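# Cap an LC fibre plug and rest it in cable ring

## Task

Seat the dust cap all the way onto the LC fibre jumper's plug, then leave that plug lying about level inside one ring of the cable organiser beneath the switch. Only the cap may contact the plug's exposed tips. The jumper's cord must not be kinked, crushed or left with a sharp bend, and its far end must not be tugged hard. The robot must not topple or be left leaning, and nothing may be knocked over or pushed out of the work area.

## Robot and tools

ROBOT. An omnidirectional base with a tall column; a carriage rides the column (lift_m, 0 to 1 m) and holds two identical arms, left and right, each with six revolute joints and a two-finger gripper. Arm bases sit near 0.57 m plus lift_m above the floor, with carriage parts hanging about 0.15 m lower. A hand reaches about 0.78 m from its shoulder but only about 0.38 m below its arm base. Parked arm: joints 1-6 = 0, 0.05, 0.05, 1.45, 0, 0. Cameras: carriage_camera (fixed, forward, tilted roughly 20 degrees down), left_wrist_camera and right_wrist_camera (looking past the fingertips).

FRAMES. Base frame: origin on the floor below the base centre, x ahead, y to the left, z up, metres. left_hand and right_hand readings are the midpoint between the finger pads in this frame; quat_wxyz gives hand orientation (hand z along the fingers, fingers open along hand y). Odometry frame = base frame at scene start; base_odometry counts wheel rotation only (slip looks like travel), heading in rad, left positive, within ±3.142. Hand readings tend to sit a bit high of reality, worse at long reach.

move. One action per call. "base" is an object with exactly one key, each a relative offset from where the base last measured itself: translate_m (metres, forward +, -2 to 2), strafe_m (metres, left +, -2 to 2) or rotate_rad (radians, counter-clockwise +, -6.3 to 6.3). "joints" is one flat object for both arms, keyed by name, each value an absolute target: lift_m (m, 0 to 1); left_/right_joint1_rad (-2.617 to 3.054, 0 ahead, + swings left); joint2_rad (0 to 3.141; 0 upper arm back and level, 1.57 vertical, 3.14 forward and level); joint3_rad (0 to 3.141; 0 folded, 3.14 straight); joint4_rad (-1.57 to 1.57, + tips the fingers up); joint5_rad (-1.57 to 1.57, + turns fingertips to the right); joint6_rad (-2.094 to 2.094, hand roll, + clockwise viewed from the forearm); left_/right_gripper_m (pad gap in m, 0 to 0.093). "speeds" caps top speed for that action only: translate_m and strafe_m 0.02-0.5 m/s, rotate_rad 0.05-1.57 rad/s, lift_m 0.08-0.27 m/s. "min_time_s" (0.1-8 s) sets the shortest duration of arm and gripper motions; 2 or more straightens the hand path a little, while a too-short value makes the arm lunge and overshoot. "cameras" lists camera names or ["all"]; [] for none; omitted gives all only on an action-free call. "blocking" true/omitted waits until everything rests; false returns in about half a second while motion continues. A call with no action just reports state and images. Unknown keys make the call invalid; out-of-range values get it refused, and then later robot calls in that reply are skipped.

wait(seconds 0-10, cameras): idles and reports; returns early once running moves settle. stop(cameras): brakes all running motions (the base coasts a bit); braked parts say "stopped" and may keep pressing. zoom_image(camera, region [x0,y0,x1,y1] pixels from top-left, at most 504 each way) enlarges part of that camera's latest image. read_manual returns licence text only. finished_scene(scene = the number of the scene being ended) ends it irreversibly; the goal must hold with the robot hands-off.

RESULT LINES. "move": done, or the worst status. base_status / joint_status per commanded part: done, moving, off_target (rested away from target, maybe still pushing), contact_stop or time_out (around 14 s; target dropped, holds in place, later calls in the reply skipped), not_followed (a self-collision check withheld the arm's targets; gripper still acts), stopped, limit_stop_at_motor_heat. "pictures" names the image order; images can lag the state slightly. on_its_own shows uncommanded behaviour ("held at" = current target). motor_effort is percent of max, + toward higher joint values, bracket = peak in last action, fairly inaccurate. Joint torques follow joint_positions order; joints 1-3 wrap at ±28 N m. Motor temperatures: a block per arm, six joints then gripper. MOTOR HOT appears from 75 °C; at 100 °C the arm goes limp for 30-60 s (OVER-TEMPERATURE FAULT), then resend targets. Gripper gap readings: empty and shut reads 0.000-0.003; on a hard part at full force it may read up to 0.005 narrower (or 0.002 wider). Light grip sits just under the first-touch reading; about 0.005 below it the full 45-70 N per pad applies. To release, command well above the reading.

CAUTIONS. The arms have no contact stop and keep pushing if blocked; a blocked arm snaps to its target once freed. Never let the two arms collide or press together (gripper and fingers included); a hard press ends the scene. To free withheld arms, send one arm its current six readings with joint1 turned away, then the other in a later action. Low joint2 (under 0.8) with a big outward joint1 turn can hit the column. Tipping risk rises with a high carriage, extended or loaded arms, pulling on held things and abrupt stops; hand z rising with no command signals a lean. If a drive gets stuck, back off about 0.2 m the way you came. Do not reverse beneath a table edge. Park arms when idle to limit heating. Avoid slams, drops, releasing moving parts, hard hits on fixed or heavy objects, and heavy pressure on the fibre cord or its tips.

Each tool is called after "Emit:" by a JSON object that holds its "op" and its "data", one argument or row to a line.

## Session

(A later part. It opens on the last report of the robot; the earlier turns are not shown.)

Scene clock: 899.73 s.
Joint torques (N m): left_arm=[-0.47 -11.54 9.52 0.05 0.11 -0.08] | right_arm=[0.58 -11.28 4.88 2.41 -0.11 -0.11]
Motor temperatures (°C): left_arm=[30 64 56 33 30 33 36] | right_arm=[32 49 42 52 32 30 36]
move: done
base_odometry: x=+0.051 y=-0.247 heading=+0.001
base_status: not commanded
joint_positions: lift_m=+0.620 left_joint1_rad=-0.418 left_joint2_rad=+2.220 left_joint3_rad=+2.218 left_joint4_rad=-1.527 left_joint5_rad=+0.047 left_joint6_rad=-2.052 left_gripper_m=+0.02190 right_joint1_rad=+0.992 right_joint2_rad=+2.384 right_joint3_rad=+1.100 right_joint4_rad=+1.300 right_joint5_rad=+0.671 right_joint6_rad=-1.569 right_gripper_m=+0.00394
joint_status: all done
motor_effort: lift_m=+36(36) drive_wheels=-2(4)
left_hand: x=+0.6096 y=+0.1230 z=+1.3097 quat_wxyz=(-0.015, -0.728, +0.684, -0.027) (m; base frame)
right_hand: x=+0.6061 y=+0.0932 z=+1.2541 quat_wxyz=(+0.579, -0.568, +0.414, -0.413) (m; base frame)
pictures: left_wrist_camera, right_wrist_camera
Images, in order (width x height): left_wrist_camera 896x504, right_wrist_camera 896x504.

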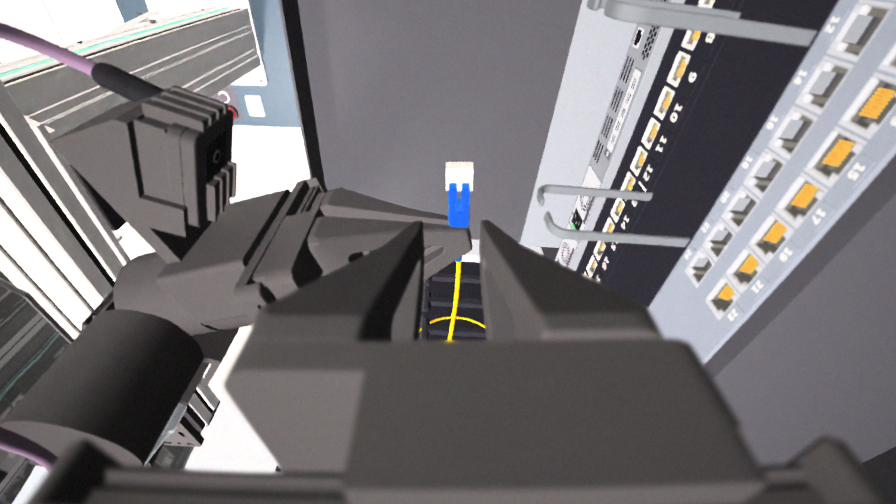

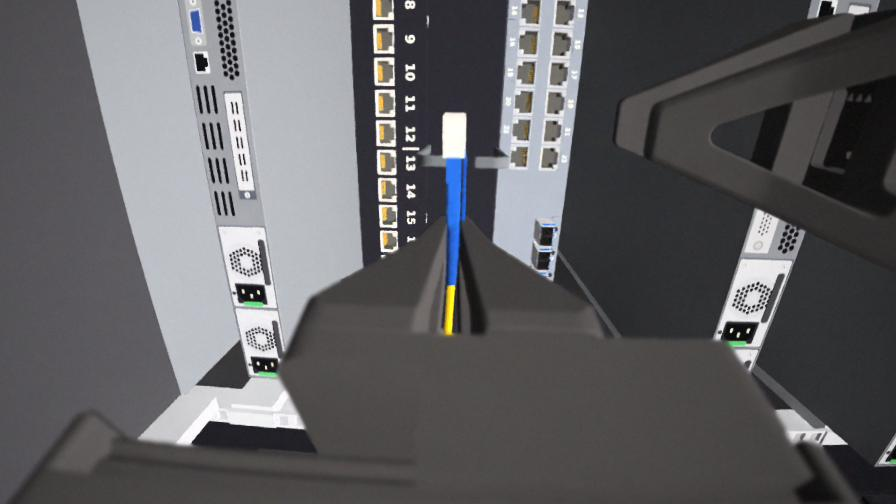

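Emit:
{"op": "move", "data": {
  "cameras": [],
  "joints": {"left_joint1_rad": -0.15, "left_joint2_rad": 1.9, "left_joint3_rad": 1.9, "left_joint4_rad": -1.5, "left_joint5_rad": 0.0, "left_joint6_rad": -1.5},
  "min_time_s": 2
}}

Emit:
{"op": "move", "data": {
  "cameras": ["left_wrist_camera", "carriage_camera"],
  "joints": {"left_joint1_rad": -0.15, "left_joint2_rad": 1.03, "left_joint3_rad": 1.0, "left_joint4_rad": -1.0, "left_joint5_rad": 0.0, "left_joint6_rad": 0.0, "left_gripper_m": 0.01},
  "min_time_s": 2.5
}}

Scene clock: 909.30 s.
Joint torques (N m): left_arm=[0.62 -11.54 5.49 0.39 -0.13 0.13] | right_arm=[0.58 -11.26 4.88 2.4 -0.11 -0.11]
Motor temperatures (°C): left_arm=[30 64 57 32 30 33 35] | right_arm=[32 49 42 52 32 30 36]
move: done
base_odometry: x=+0.051 y=-0.247 heading=+0.001
base_status: not commanded
joint_positions: lift_m=+0.620 left_joint1_rad=-0.157 left_joint2_rad=+1.937 left_joint3_rad=+1.915 left_joint4_rad=-1.514 left_joint5_rad=+0.013 left_joint6_rad=-1.512 left_gripper_m=+0.02190 right_joint1_rad=+0.992 right_joint2_rad=+2.384 right_joint3_rad=+1.100 right_joint4_rad=+1.300 right_joint5_rad=+0.671 right_joint6_rad=-1.569 right_gripper_m=+0.00394
joint_status: all done
motor_effort: lift_m=+36(36) drive_wheels=-3(4)
left_hand: x=+0.5797 y=+0.2467 z=+1.3406 quat_wxyz=(+0.007, -0.627, +0.779, -0.017) (m; base frame)
right_hand: x=+0.6061 y=+0.0933 z=+1.2541 quat_wxyz=(+0.579, -0.568, +0.414, -0.413) (m; base frame)
pictures: none
No camera images: "cameras" was empty.

Scene clock: 912.17 s.
Joint torques (N m): left_arm=[0.66 -3 6.34 1.51 -0.05 0.11] | right_arm=[0.58 -11.25 4.86 2.4 -0.11 -0.11]
Motor temperatures (°C): left_arm=[30 63 56 32 30 33 35] | right_arm=[32 49 42 52 32 30 36]
move: done
base_odometry: x=+0.051 y=-0.247 heading=+0.001
base_status: not commanded
joint_positions: lift_m=+0.620 left_joint1_rad=-0.157 left_joint2_rad=+1.042 left_joint3_rad=+1.015 left_joint4_rad=-1.016 left_joint5_rad=+0.011 left_joint6_rad=-0.012 left_gripper_m=+0.01013 right_joint1_rad=+0.992 right_joint2_rad=+2.384 right_joint3_rad=+1.100 right_joint4_rad=+1.300 right_joint5_rad=+0.670 right_joint6_rad=-1.569 right_gripper_m=+0.00394
joint_status: all done
motor_effort: lift_m=+36(36) drive_wheels=-1(5)
left_hand: x=+0.4700 y=+0.2646 z=+1.3545 quat_wxyz=(+0.259, +0.071, +0.963, -0.027) (m; base frame)
right_hand: x=+0.6061 y=+0.0934 z=+1.2541 quat_wxyz=(+0.579, -0.568, +0.414, -0.413) (m; base frame)
pictures: carriage_camera, left_wrist_camera
Images, in order (width x height): carriage_camera 896x504, left_wrist_camera 896x504.

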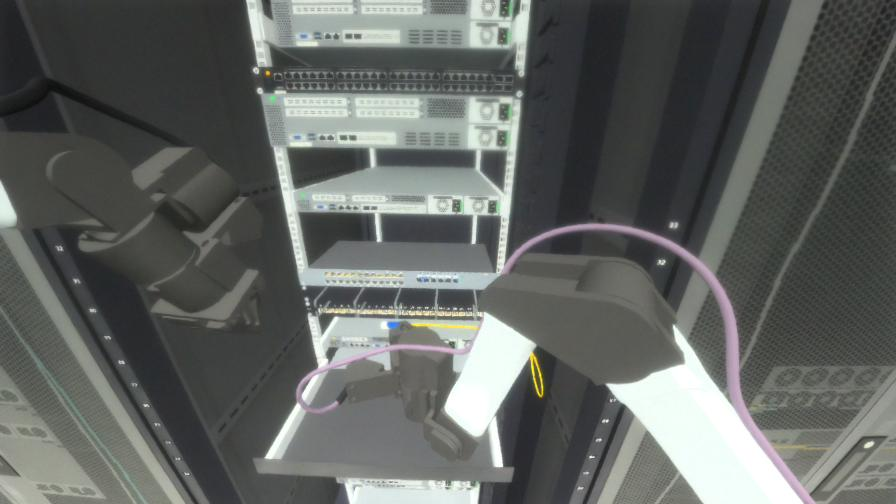

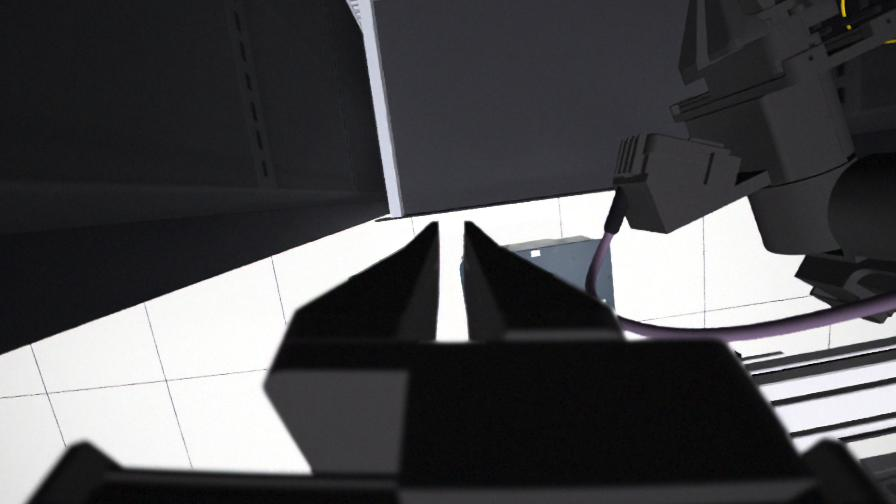

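Emit:
{"op": "move", "data": {
  "cameras": [],
  "joints": {"right_joint1_rad": 0.992, "right_joint2_rad": 2.38, "right_joint3_rad": 1.104, "right_joint4_rad": 1.295, "right_joint5_rad": 0.671},
  "min_time_s": 0.5
}}

Emit:
{"op": "move", "data": {
  "cameras": ["right_wrist_camera"],
  "joints": {"lift_m": 0.6247},
  "base": {"translate_m": 0.012},
  "speeds": {"lift_m": 0.08, "translate_m": 0.03}
}}

Emit:
{"op": "zoom_image", "data": {
  "camera": "right_wrist_camera",
  "region": [395, 100, 515, 220]
}}

Scene clock: 926.10 s.
Joint torques (N m): left_arm=[0.68 -2.97 6.35 1.51 -0.04 0.11] | right_arm=[-0.03 -13.14 5.27 2.49 0.01 -0.11]
Motor temperatures (°C): left_arm=[30 57 55 34 30 33 35] | right_arm=[31 50 42 51 32 30 36]
move: done
base_odometry: x=+0.051 y=-0.247 heading=+0.001
base_status: not commanded
joint_positions: lift_m=+0.620 left_joint1_rad=-0.157 left_joint2_rad=+1.042 left_joint3_rad=+1.015 left_joint4_rad=-1.016 left_joint5_rad=+0.011 left_joint6_rad=-0.011 left_gripper_m=+0.01013 right_joint1_rad=+0.992 right_joint2_rad=+2.384 right_joint3_rad=+1.100 right_joint4_rad=+1.300 right_joint5_rad=+0.670 right_joint6_rad=-1.569 right_gripper_m=+0.00394
joint_status: all done
motor_effort: lift_m=+36(36) drive_wheels=-1(2)
left_hand: x=+0.4701 y=+0.2645 z=+1.3546 quat_wxyz=(+0.259, +0.072, +0.963, -0.027) (m; base frame)
right_hand: x=+0.6061 y=+0.0934 z=+1.2541 quat_wxyz=(+0.579, -0.568, +0.414, -0.413) (m; base frame)
pictures: none
No camera images: "cameras" was empty.

Scene clock: 927.10 s.
Joint torques (N m): left_arm=[0.64 -2.44 6.71 1.46 -0.04 0.12] | right_arm=[0.12 -13.04 5.3 2.45 0.01 -0.11]
Motor temperatures (°C): left_arm=[30 57 55 34 30 33 35] | right_arm=[31 50 42 51 32 30 36]
move: done
base_odometry: x=+0.063 y=-0.247 heading=+0.001
base_status: done
joint_positions: lift_m=+0.625 left_joint1_rad=-0.157 left_joint2_rad=+1.036 left_joint3_rad=+1.011 left_joint4_rad=-1.010 left_joint5_rad=+0.011 left_joint6_rad=-0.010 left_gripper_m=+0.01013 right_joint1_rad=+0.990 right_joint2_rad=+2.383 right_joint3_rad=+1.100 right_joint4_rad=+1.303 right_joint5_rad=+0.670 right_joint6_rad=-1.570 right_gripper_m=+0.00394
joint_status: all done
motor_effort: lift_m=+36(43) drive_wheels=+3(9)
left_hand: x=+0.4703 y=+0.2646 z=+1.3600 quat_wxyz=(+0.263, +0.072, +0.962, -0.027) (m; base frame)
right_hand: x=+0.6067 y=+0.0928 z=+1.2599 quat_wxyz=(+0.580, -0.566, +0.414, -0.413) (m; base frame)
pictures: right_wrist_camera
Images, in order (width x height): right_wrist_camera 896x504.

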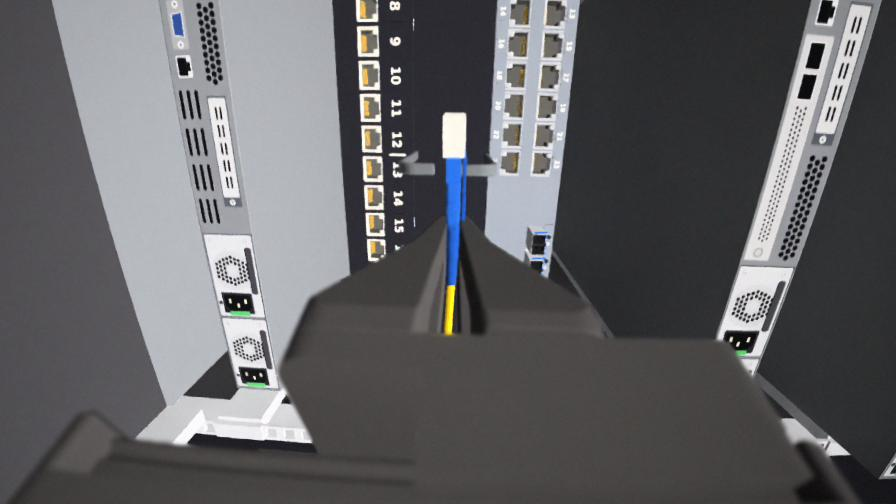

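Scaled by 4.200 from the camera's 896x504 image, which has a finer 1280x720 frame.

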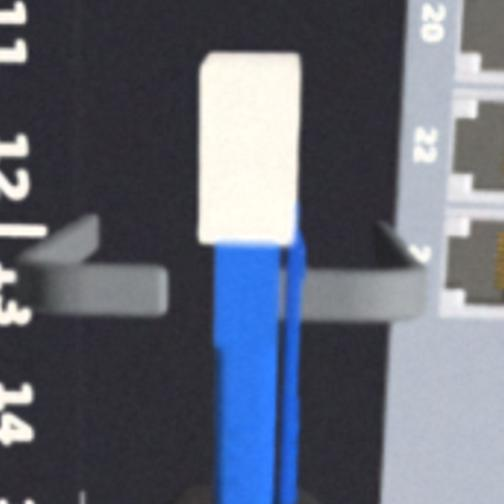

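Emit:
{"op": "move", "data": {
  "cameras": [],
  "joints": {"lift_m": 0.6224},
  "speeds": {"lift_m": 0.08}
}}

Emit:
{"op": "move", "data": {
  "cameras": ["right_wrist_camera"],
  "base": {"translate_m": 0.013},
  "speeds": {"translate_m": 0.03}
}}

Emit:
{"op": "zoom_image", "data": {
  "camera": "right_wrist_camera",
  "region": [395, 100, 515, 220]
}}

Scene clock: 939.03 s.
Joint torques (N m): left_arm=[0.62 -2.47 6.84 1.44 -0.04 0.11] | right_arm=[0.06 -13.09 5.29 2.49 0.01 -0.11]
Motor temperatures (°C): left_arm=[29 53 55 35 29 33 35] | right_arm=[31 51 42 52 32 30 36]
move: done
base_odometry: x=+0.063 y=-0.247 heading=+0.001
base_status: not commanded
joint_positions: lift_m=+0.623 left_joint1_rad=-0.157 left_joint2_rad=+1.036 left_joint3_rad=+1.010 left_joint4_rad=-1.008 left_joint5_rad=+0.011 left_joint6_rad=-0.010 left_gripper_m=+0.01013 right_joint1_rad=+0.990 right_joint2_rad=+2.383 right_joint3_rad=+1.100 right_joint4_rad=+1.300 right_joint5_rad=+0.670 right_joint6_rad=-1.570 right_gripper_m=+0.00394
joint_status: all done
motor_effort: lift_m=+34(35) drive_wheels=+0(4)
left_hand: x=+0.4705 y=+0.2645 z=+1.3575 quat_wxyz=(+0.264, +0.072, +0.962, -0.027) (m; base frame)
right_hand: x=+0.6067 y=+0.0928 z=+1.2570 quat_wxyz=(+0.579, -0.567, +0.414, -0.413) (m; base frame)
pictures: none
No camera images: "cameras" was empty.

Scene clock: 940.00 s.
Joint torques (N m): left_arm=[0.64 -2.43 6.86 1.44 -0.04 0.11] | right_arm=[0.16 -13.08 5.3 2.48 0.01 -0.11]
Motor temperatures (°C): left_arm=[29 53 55 35 29 33 35] | right_arm=[31 51 42 52 32 30 36]
move: done
base_odometry: x=+0.076 y=-0.247 heading=+0.001
base_status: done
joint_positions: lift_m=+0.623 left_joint1_rad=-0.157 left_joint2_rad=+1.036 left_joint3_rad=+1.010 left_joint4_rad=-1.008 left_joint5_rad=+0.011 left_joint6_rad=-0.010 left_gripper_m=+0.01013 right_joint1_rad=+0.990 right_joint2_rad=+2.383 right_joint3_rad=+1.100 right_joint4_rad=+1.300 right_joint5_rad=+0.670 right_joint6_rad=-1.570 right_gripper_m=+0.00394
joint_status: not commanded
motor_effort: lift_m=+34(34) drive_wheels=+3(9)
left_hand: x=+0.4705 y=+0.2645 z=+1.3575 quat_wxyz=(+0.264, +0.072, +0.962, -0.027) (m; base frame)
right_hand: x=+0.6067 y=+0.0928 z=+1.2570 quat_wxyz=(+0.579, -0.567, +0.414, -0.413) (m; base frame)
pictures: right_wrist_camera
Images, in order (width x height): right_wrist_camera 896x504.

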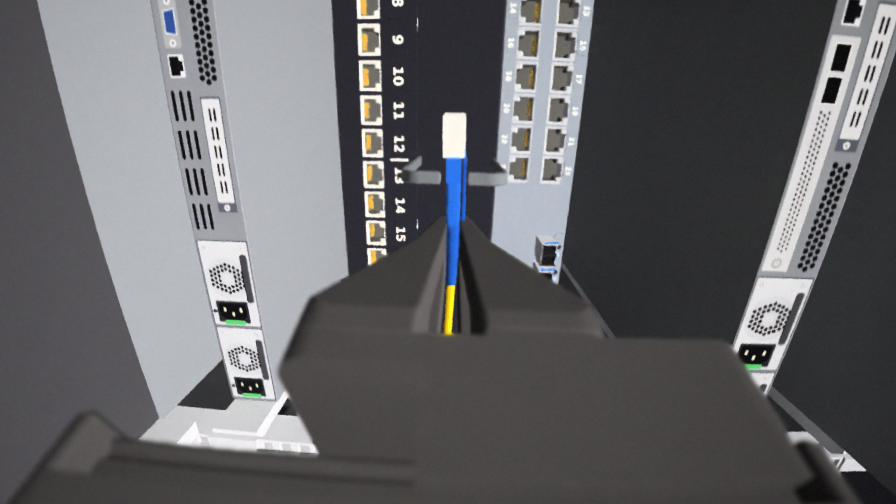

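Scaled by 4.200 from the camera's 896x504 image, which has a finer 1280x720 frame.

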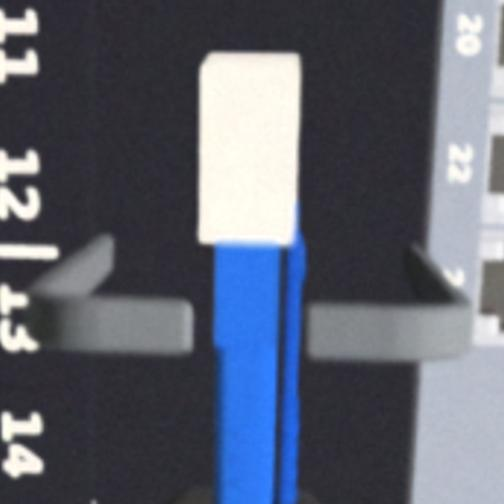

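Emit:
{"op": "move", "data": {
  "cameras": ["right_wrist_camera"],
  "base": {"translate_m": 0.015},
  "speeds": {"translate_m": 0.03}
}}

Emit:
{"op": "zoom_image", "data": {
  "camera": "right_wrist_camera",
  "region": [395, 100, 515, 220]
}}

Scene clock: 947.03 s.
Joint torques (N m): left_arm=[0.64 -2.45 6.86 1.44 -0.04 0.11] | right_arm=[-0.09 -13.15 5.3 2.51 0.01 -0.11]
move: done
base_odometry: x=+0.091 y=-0.247 heading=+0.002
base_status: done
joint_positions: lift_m=+0.623 left_joint1_rad=-0.157 left_joint2_rad=+1.036 left_joint3_rad=+1.010 left_joint4_rad=-1.008 left_joint5_rad=+0.011 left_joint6_rad=-0.010 left_gripper_m=+0.01013 right_joint1_rad=+0.991 right_joint2_rad=+2.383 right_joint3_rad=+1.100 right_joint4_rad=+1.300 right_joint5_rad=+0.670 right_joint6_rad=-1.570 right_gripper_m=+0.00394
joint_status: not commanded
motor_effort: lift_m=+34(34) drive_wheels=+6(11)
left_hand: x=+0.4705 y=+0.2645 z=+1.3575 quat_wxyz=(+0.264, +0.072, +0.962, -0.027) (m; base frame)
right_hand: x=+0.6062 y=+0.0933 z=+1.2570 quat_wxyz=(+0.580, -0.568, +0.414, -0.413) (m; base frame)
pictures: right_wrist_camera
Images, in order (width x height): right_wrist_camera 896x504.

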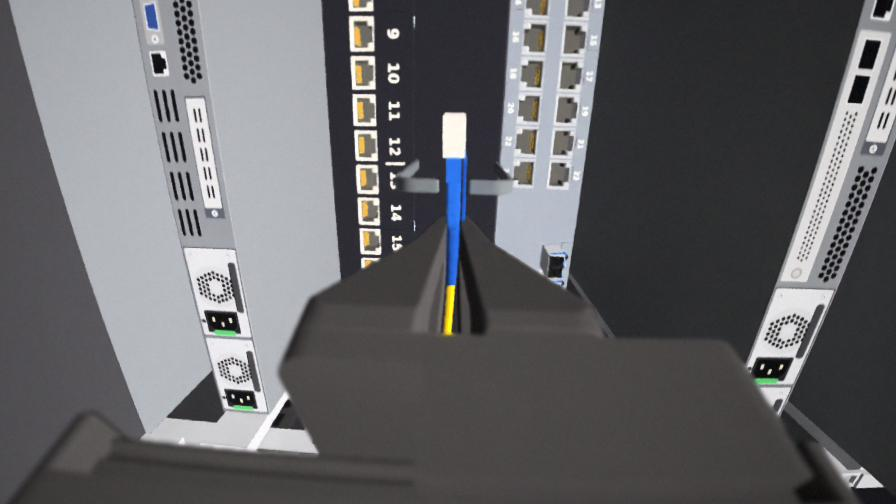

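Scaled by 4.200 from the camera's 896x504 image, which has a finer 1280x720 frame.

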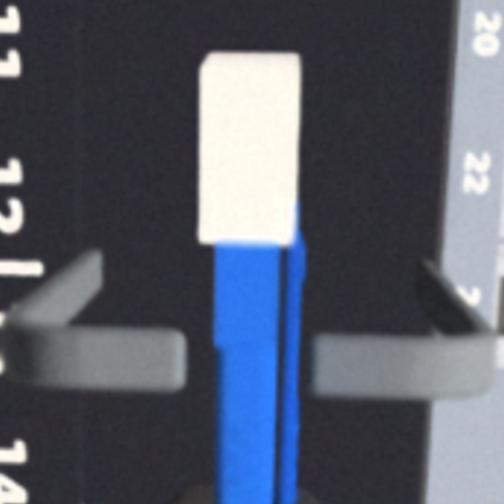

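Emit:
{"op": "move", "data": {
  "cameras": ["right_wrist_camera"],
  "base": {"translate_m": 0.020},
  "speeds": {"translate_m": 0.03}
}}

Emit:
{"op": "zoom_image", "data": {
  "camera": "right_wrist_camera",
  "region": [395, 100, 515, 220]
}}

Scene clock: 953.70 s.
Joint torques (N m): left_arm=[0.65 -2.47 6.79 1.44 -0.04 0.11] | right_arm=[0.16 -13 5.3 2.49 0.02 -0.11]
move: done
base_odometry: x=+0.111 y=-0.246 heading=+0.002
base_status: done
joint_positions: lift_m=+0.623 left_joint1_rad=-0.157 left_joint2_rad=+1.036 left_joint3_rad=+1.010 left_joint4_rad=-1.008 left_joint5_rad=+0.011 left_joint6_rad=-0.010 left_gripper_m=+0.01013 right_joint1_rad=+0.991 right_joint2_rad=+2.383 right_joint3_rad=+1.100 right_joint4_rad=+1.300 right_joint5_rad=+0.670 right_joint6_rad=-1.570 right_gripper_m=+0.00394
joint_status: not commanded
motor_effort: lift_m=+33(34) drive_wheels=+3(10)
left_hand: x=+0.4704 y=+0.2646 z=+1.3576 quat_wxyz=(+0.264, +0.072, +0.962, -0.027) (m; base frame)
right_hand: x=+0.6065 y=+0.0930 z=+1.2570 quat_wxyz=(+0.579, -0.567, +0.414, -0.413) (m; base frame)
pictures: right_wrist_camera
Images, in order (width x height): right_wrist_camera 896x504.

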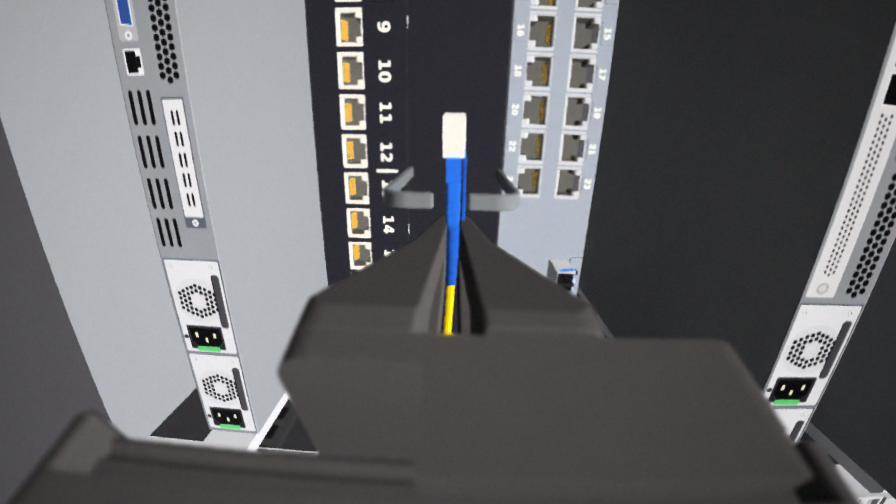

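Scaled by 4.200 from the camera's 896x504 image, which has a finer 1280x720 frame.

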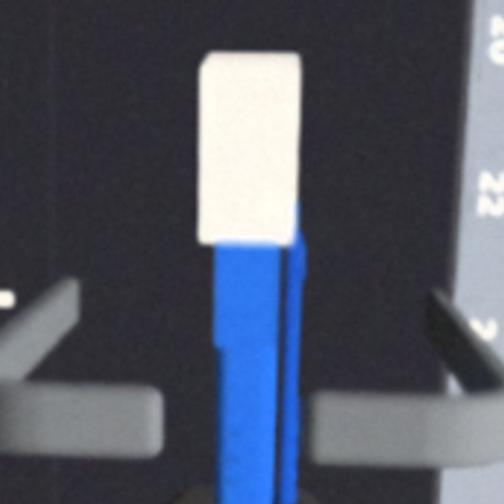

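Emit:
{"op": "move", "data": {
  "cameras": ["right_wrist_camera"],
  "joints": {"lift_m": 0.618, "right_joint1_rad": 1.056, "right_joint2_rad": 2.448, "right_joint3_rad": 1.2295, "right_joint4_rad": 1.2256, "right_joint5_rad": 0.920},
  "speeds": {"lift_m": 0.08},
  "min_time_s": 2.5
}}

Emit:
{"op": "zoom_image", "data": {
  "camera": "right_wrist_camera",
  "region": [395, 100, 515, 220]
}}

Scene clock: 971.53 s.
Joint torques (N m): left_arm=[0.64 -2.39 6.99 1.42 -0.05 0.11] | right_arm=[0.57 -11.51 6.94 2.23 0.11 -0.11]
Motor temperatures (°C): left_arm=[29 48 53 35 29 33 34] | right_arm=[31 53 42 52 32 30 36]
move: done
base_odometry: x=+0.111 y=-0.246 heading=+0.002
base_status: not commanded
joint_positions: lift_m=+0.618 left_joint1_rad=-0.157 left_joint2_rad=+1.035 left_joint3_rad=+1.008 left_joint4_rad=-1.006 left_joint5_rad=+0.011 left_joint6_rad=-0.010 left_gripper_m=+0.01013 right_joint1_rad=+1.050 right_joint2_rad=+2.428 right_joint3_rad=+1.209 right_joint4_rad=+1.240 right_joint5_rad=+0.909 right_joint6_rad=-1.570 right_gripper_m=+0.00394
joint_status: all done
motor_effort: lift_m=+34(36) drive_wheels=+3(9)
left_hand: x=+0.4705 y=+0.2645 z=+1.3527 quat_wxyz=(+0.264, +0.072, +0.961, -0.027) (m; base frame)
right_hand: x=+0.6037 y=+0.0941 z=+1.2527 quat_wxyz=(+0.541, -0.526, +0.465, -0.462) (m; base frame)
pictures: right_wrist_camera
Images, in order (width x height): right_wrist_camera 896x504.

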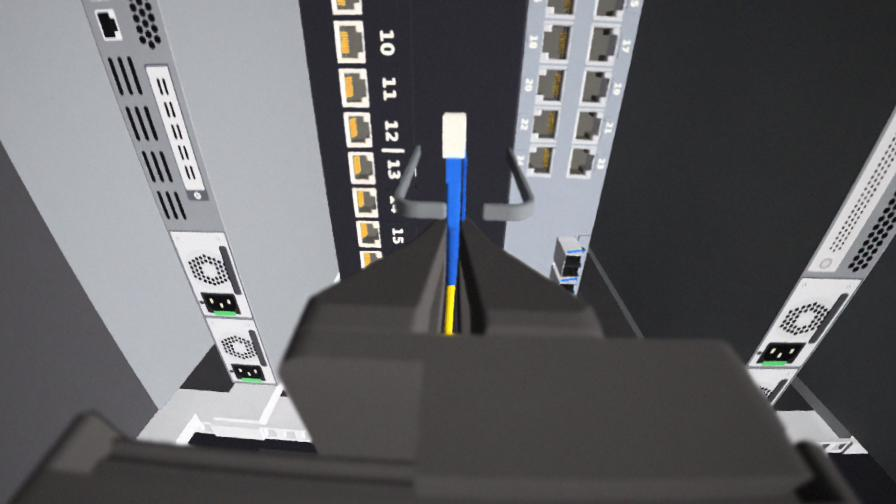

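Scaled by 4.200 from the camera's 896x504 image, which has a finer 1280x720 frame.

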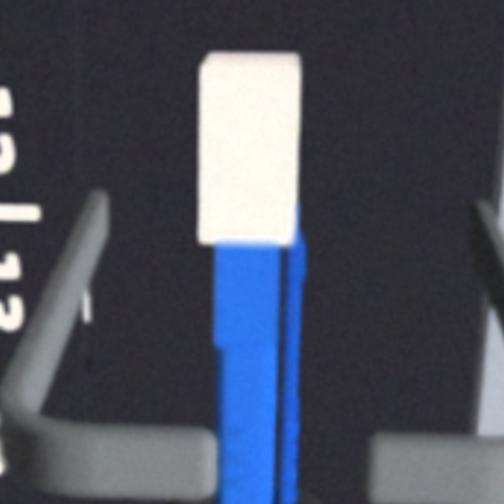

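Emit:
{"op": "move", "data": {
  "cameras": ["right_wrist_camera"],
  "joints": {"lift_m": 0.6085},
  "speeds": {"lift_m": 0.08}
}}

Emit:
{"op": "zoom_image", "data": {
  "camera": "right_wrist_camera",
  "region": [395, 100, 515, 220]
}}

Scene clock: 978.10 s.
Joint torques (N m): left_arm=[0.65 -2.43 6.94 1.39 -0.04 0.11] | right_arm=[0.58 -12.38 6.41 2.31 0.11 -0.1]
move: done
base_odometry: x=+0.111 y=-0.246 heading=+0.002
base_status: not commanded
joint_positions: lift_m=+0.609 left_joint1_rad=-0.157 left_joint2_rad=+1.035 left_joint3_rad=+1.008 left_joint4_rad=-1.004 left_joint5_rad=+0.011 left_joint6_rad=-0.010 left_gripper_m=+0.01013 right_joint1_rad=+1.050 right_joint2_rad=+2.437 right_joint3_rad=+1.215 right_joint4_rad=+1.233 right_joint5_rad=+0.911 right_joint6_rad=-1.570 right_gripper_m=+0.00394
joint_status: all done
motor_effort: lift_m=+34(35) drive_wheels=+4(7)
left_hand: x=+0.4709 y=+0.2645 z=+1.3435 quat_wxyz=(+0.265, +0.072, +0.961, -0.027) (m; base frame)
right_hand: x=+0.6042 y=+0.0946 z=+1.2394 quat_wxyz=(+0.537, -0.529, +0.465, -0.463) (m; base frame)
pictures: right_wrist_camera
Images, in order (width x height): right_wrist_camera 896x504.

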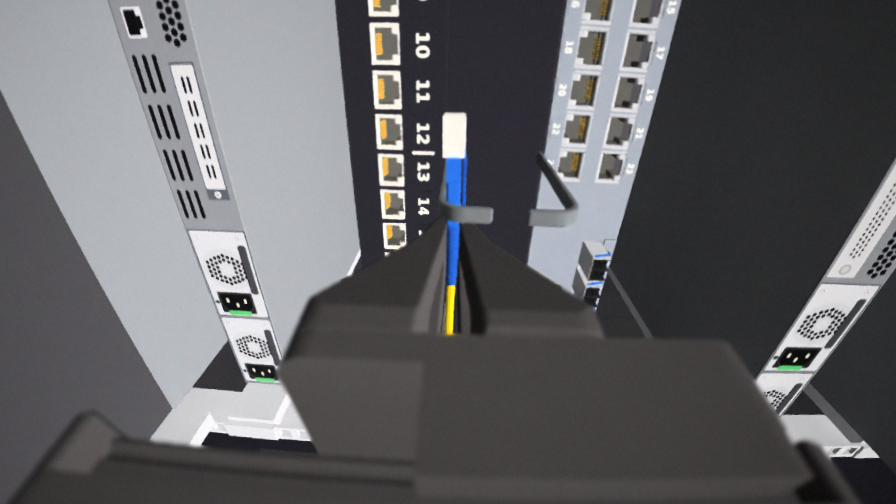

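Scaled by 4.200 from the camera's 896x504 image, which has a finer 1280x720 frame.

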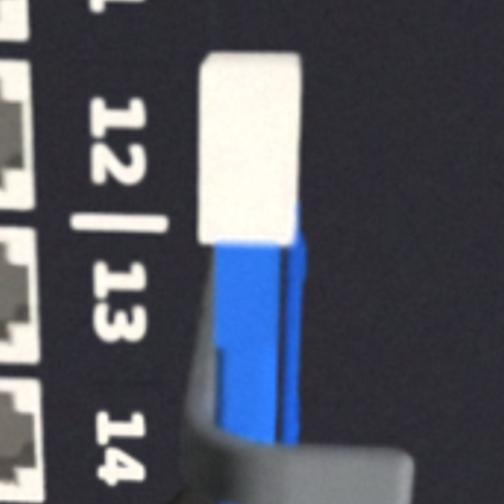

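Emit:
{"op": "move", "data": {
  "joints": {"right_gripper_m": 0.012},
  "min_time_s": 2,
  "cameras": ["right_wrist_camera"]
}}

Emit:
{"op": "zoom_image", "data": {
  "camera": "right_wrist_camera",
  "region": [395, 80, 515, 230]
}}

Scene clock: 994.00 s.
Joint torques (N m): left_arm=[0.66 -2.41 7.05 1.4 -0.04 0.11] | right_arm=[0.59 -12.3 6.42 2.3 0.1 -0.1]
Motor temperatures (°C): left_arm=[29 47 52 35 29 33 34] | right_arm=[31 55 43 51 32 30 36]
move: done
base_odometry: x=+0.111 y=-0.246 heading=+0.002
base_status: not commanded
joint_positions: lift_m=+0.609 left_joint1_rad=-0.157 left_joint2_rad=+1.035 left_joint3_rad=+1.008 left_joint4_rad=-1.004 left_joint5_rad=+0.011 left_joint6_rad=-0.010 left_gripper_m=+0.01013 right_joint1_rad=+1.050 right_joint2_rad=+2.437 right_joint3_rad=+1.215 right_joint4_rad=+1.234 right_joint5_rad=+0.912 right_joint6_rad=-1.570 right_gripper_m=+0.01190
joint_status: all done
motor_effort: lift_m=+35(35) drive_wheels=+5(8)
left_hand: x=+0.4709 y=+0.2645 z=+1.3435 quat_wxyz=(+0.265, +0.072, +0.961, -0.027) (m; base frame)
right_hand: x=+0.6042 y=+0.0945 z=+1.2396 quat_wxyz=(+0.538, -0.529, +0.465, -0.463) (m; base frame)
pictures: right_wrist_camera
Images, in order (width x height): right_wrist_camera 896x504.

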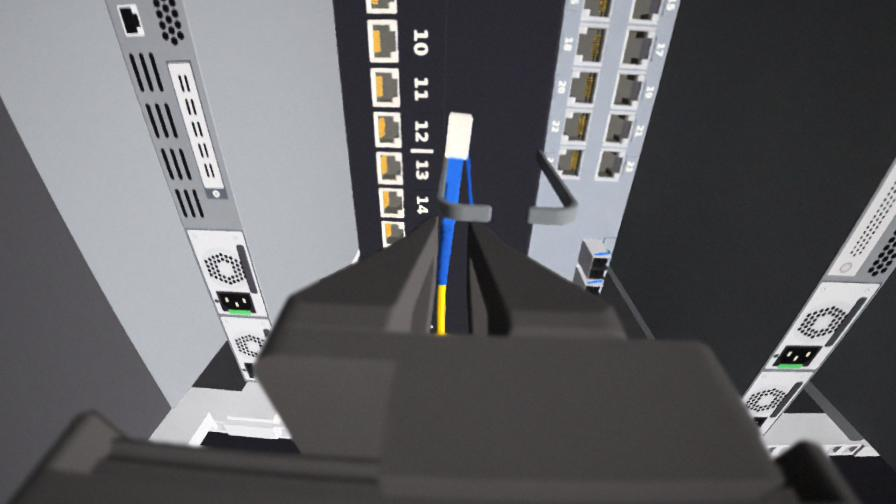

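Scaled by 3.360 from the camera's 896x504 image, which has a finer 1280x720 frame.

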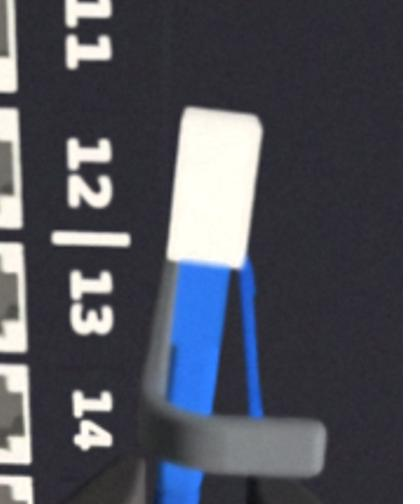

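Emit:
{"op": "move", "data": {
  "joints": {"right_gripper_m": 0.03},
  "min_time_s": 2,
  "cameras": ["right_wrist_camera"]
}}

Emit:
{"op": "zoom_image", "data": {
  "camera": "right_wrist_camera",
  "region": [395, 80, 515, 230]
}}

Scene clock: 1000.60 s.
Joint torques (N m): left_arm=[0.65 -2.4 6.98 1.4 -0.04 0.12] | right_arm=[0.58 -12.3 6.42 2.31 0.1 -0.1]
Motor temperatures (°C): left_arm=[29 46 52 35 29 33 34] | right_arm=[31 56 43 51 32 30 36]
move: done
base_odometry: x=+0.111 y=-0.246 heading=+0.002
base_status: not commanded
joint_positions: lift_m=+0.609 left_joint1_rad=-0.157 left_joint2_rad=+1.035 left_joint3_rad=+1.008 left_joint4_rad=-1.004 left_joint5_rad=+0.011 left_joint6_rad=-0.010 left_gripper_m=+0.01013 right_joint1_rad=+1.050 right_joint2_rad=+2.437 right_joint3_rad=+1.215 right_joint4_rad=+1.234 right_joint5_rad=+0.912 right_joint6_rad=-1.570 right_gripper_m=+0.02986
joint_status: all done
motor_effort: lift_m=+34(35) drive_wheels=+3(9)
left_hand: x=+0.4709 y=+0.2645 z=+1.3435 quat_wxyz=(+0.265, +0.072, +0.961, -0.027) (m; base frame)
right_hand: x=+0.6042 y=+0.0945 z=+1.2396 quat_wxyz=(+0.538, -0.529, +0.465, -0.463) (m; base frame)
pictures: right_wrist_camera
Images, in order (width x height): right_wrist_camera 896x504.

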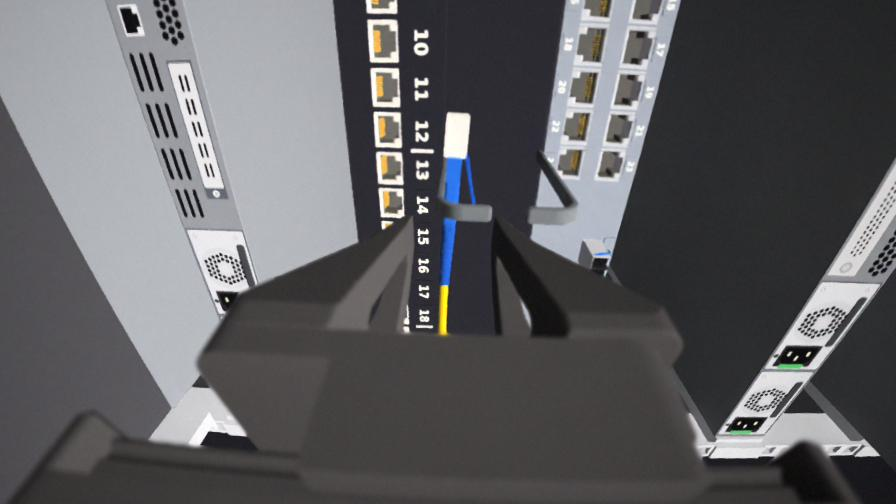

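Scaled by 3.360 from the camera's 896x504 image, which has a finer 1280x720 frame.

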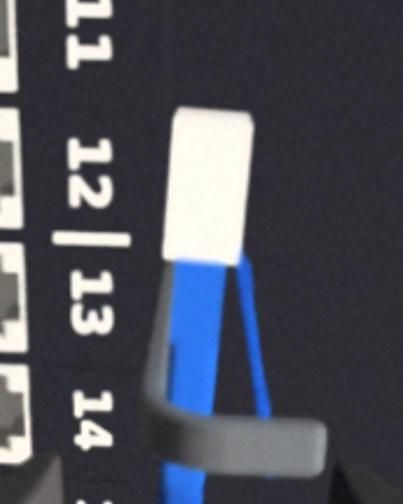

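Emit:
{"op": "move", "data": {
  "base": {"translate_m": -0.15},
  "speeds": {"translate_m": 0.06},
  "cameras": ["right_wrist_camera"]
}}

Emit:
{"op": "zoom_image", "data": {
  "camera": "right_wrist_camera",
  "region": [360, 60, 560, 260]
}}

Scene clock: 1007.73 s.
Joint torques (N m): left_arm=[0.62 -2.41 6.98 1.4 -0.05 0.11] | right_arm=[0.08 -12.31 6.41 2.31 0.1 -0.11]
Motor temperatures (°C): left_arm=[29 46 52 35 29 33 34] | right_arm=[31 56 43 51 32 30 36]
move: done
base_odometry: x=-0.039 y=-0.247 heading=+0.003
base_status: done
joint_positions: lift_m=+0.609 left_joint1_rad=-0.157 left_joint2_rad=+1.035 left_joint3_rad=+1.008 left_joint4_rad=-1.004 left_joint5_rad=+0.011 left_joint6_rad=-0.010 left_gripper_m=+0.01013 right_joint1_rad=+1.055 right_joint2_rad=+2.437 right_joint3_rad=+1.215 right_joint4_rad=+1.234 right_joint5_rad=+0.912 right_joint6_rad=-1.570 right_gripper_m=+0.02986
joint_status: not commanded
motor_effort: lift_m=+34(35) drive_wheels=+5(11)
left_hand: x=+0.4709 y=+0.2645 z=+1.3435 quat_wxyz=(+0.265, +0.072, +0.961, -0.027) (m; base frame)
right_hand: x=+0.6022 y=+0.0964 z=+1.2396 quat_wxyz=(+0.539, -0.530, +0.464, -0.462) (m; base frame)
pictures: right_wrist_camera
Images, in order (width x height): right_wrist_camera 896x504.

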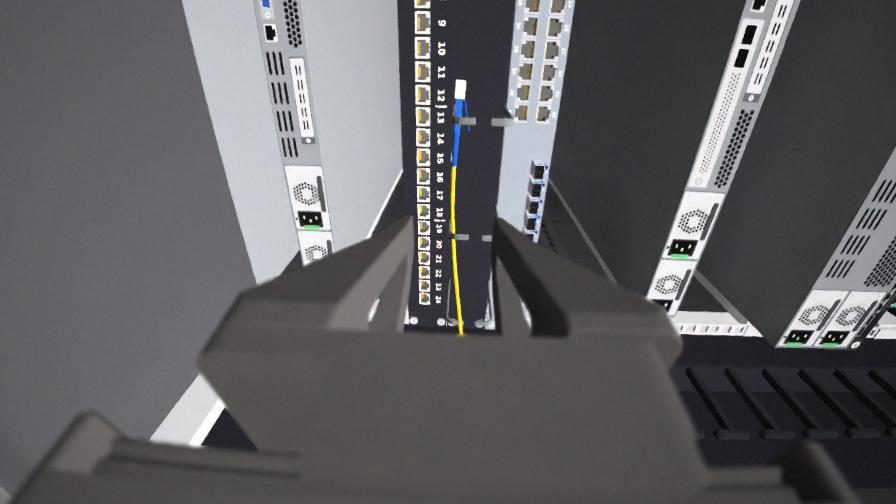

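Scaled by 2.520 from the camera's 896x504 image, which has a finer 1280x720 frame.

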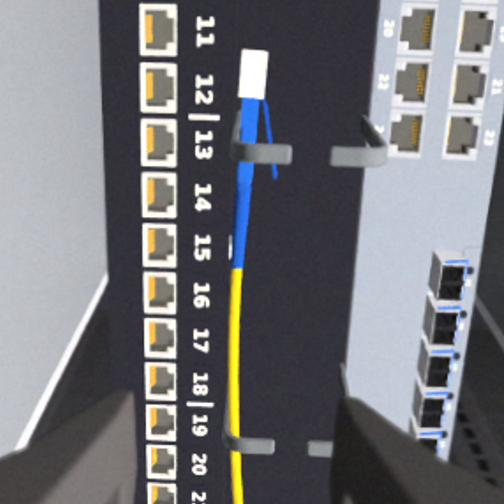

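Emit:
{"op": "zoom_image", "data": {
  "camera": "right_wrist_camera",
  "region": [405, 160, 535, 340]
}}

Scaled by 2.800 from the camera's 896x504 image, which has a finer 1280x720 frame.

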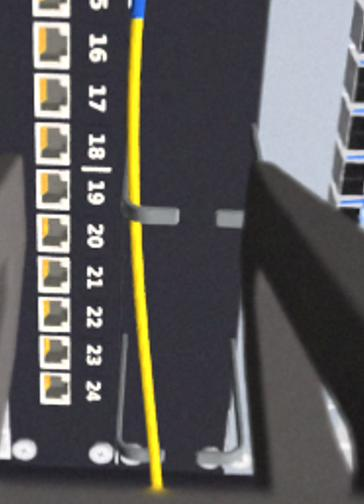

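Emit:
{"op": "zoom_image", "data": {
  "camera": "right_wrist_camera",
  "region": [435, 215, 485, 260]
}}

Emit:
{"op": "zoom_image", "data": {
  "camera": "right_wrist_camera",
  "region": [435, 290, 485, 340]
}}

Scaled by 10.080 from the camera's 896x504 image, which has a finer 1280x720 frame.

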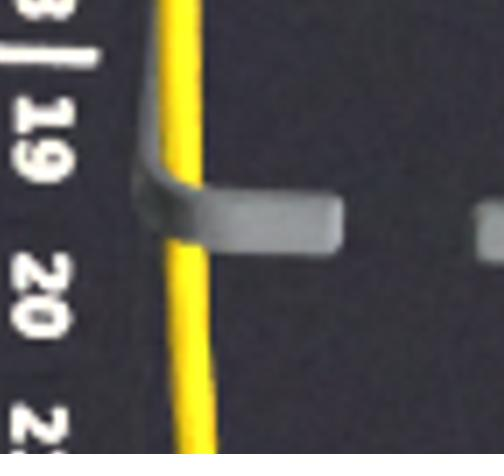

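Scaled by 10.080 from the camera's 896x504 image, which has a finer 1280x720 frame.

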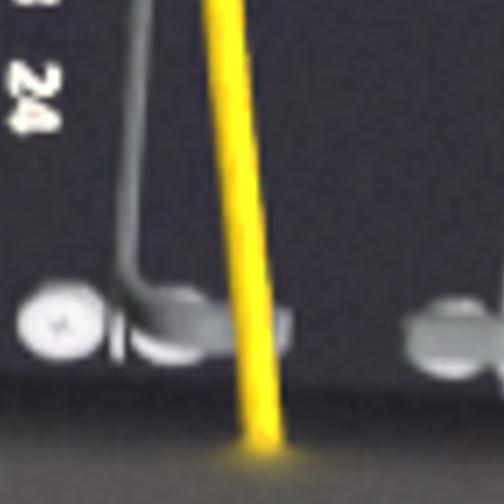

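Emit:
{"op": "move", "data": {
  "cameras": ["carriage_camera", "right_wrist_camera"]
}}

Emit:
{"op": "zoom_image", "data": {
  "camera": "carriage_camera",
  "region": [350, 150, 700, 450]
}}

Scene clock: 1020.93 s.
Joint torques (N m): left_arm=[0.64 -2.4 6.99 1.41 -0.04 0.11] | right_arm=[0.08 -12.29 6.41 2.31 0.1 -0.1]
Motor temperatures (°C): left_arm=[29 45 52 35 29 33 34] | right_arm=[31 57 43 51 32 30 35]
base_odometry: x=-0.039 y=-0.247 heading=+0.003
base_status: done
joint_positions: lift_m=+0.609 left_joint1_rad=-0.157 left_joint2_rad=+1.035 left_joint3_rad=+1.008 left_joint4_rad=-1.004 left_joint5_rad=+0.011 left_joint6_rad=-0.010 left_gripper_m=+0.01013 right_joint1_rad=+1.055 right_joint2_rad=+2.437 right_joint3_rad=+1.215 right_joint4_rad=+1.234 right_joint5_rad=+0.912 right_joint6_rad=-1.570 right_gripper_m=+0.02986
joint_status: not commanded
motor_effort: lift_m=+34(35) drive_wheels=+4(11)
left_hand: x=+0.4709 y=+0.2645 z=+1.3435 quat_wxyz=(+0.265, +0.072, +0.961, -0.027) (m; base frame)
right_hand: x=+0.6022 y=+0.0964 z=+1.2396 quat_wxyz=(+0.539, -0.530, +0.464, -0.462) (m; base frame)
pictures: carriage_camera, right_wrist_camera
Images, in order (width x height): carriage_camera 896x504, right_wrist_camera 896x504.

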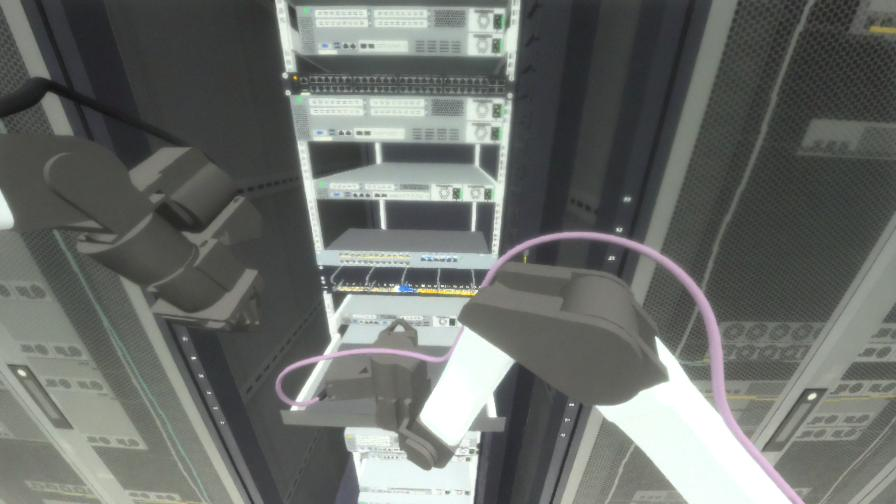

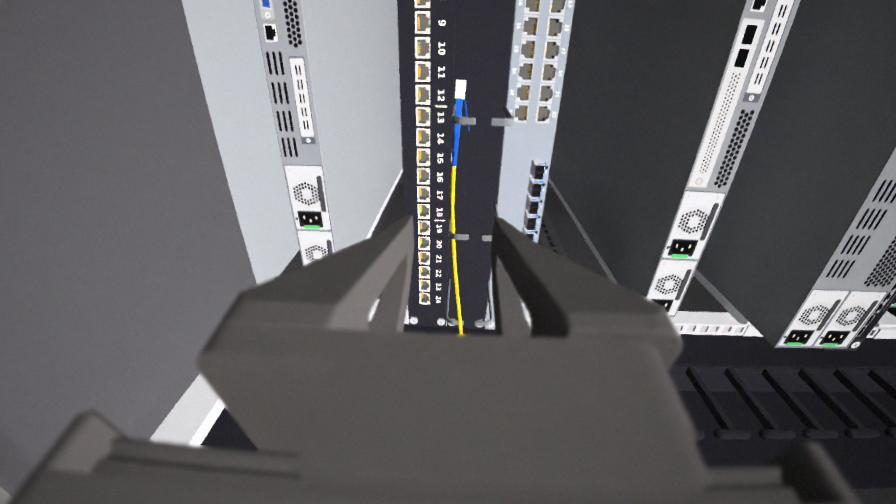

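Scaled by 1.440 from the camera's 896x504 image, which has a finer 1280x720 frame.

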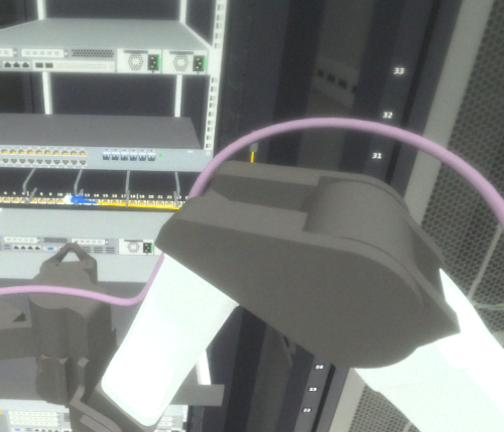

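Emit:
{"op": "finished_scene", "data": {
  "scene": 2
}}

The scene is finished: the task was done.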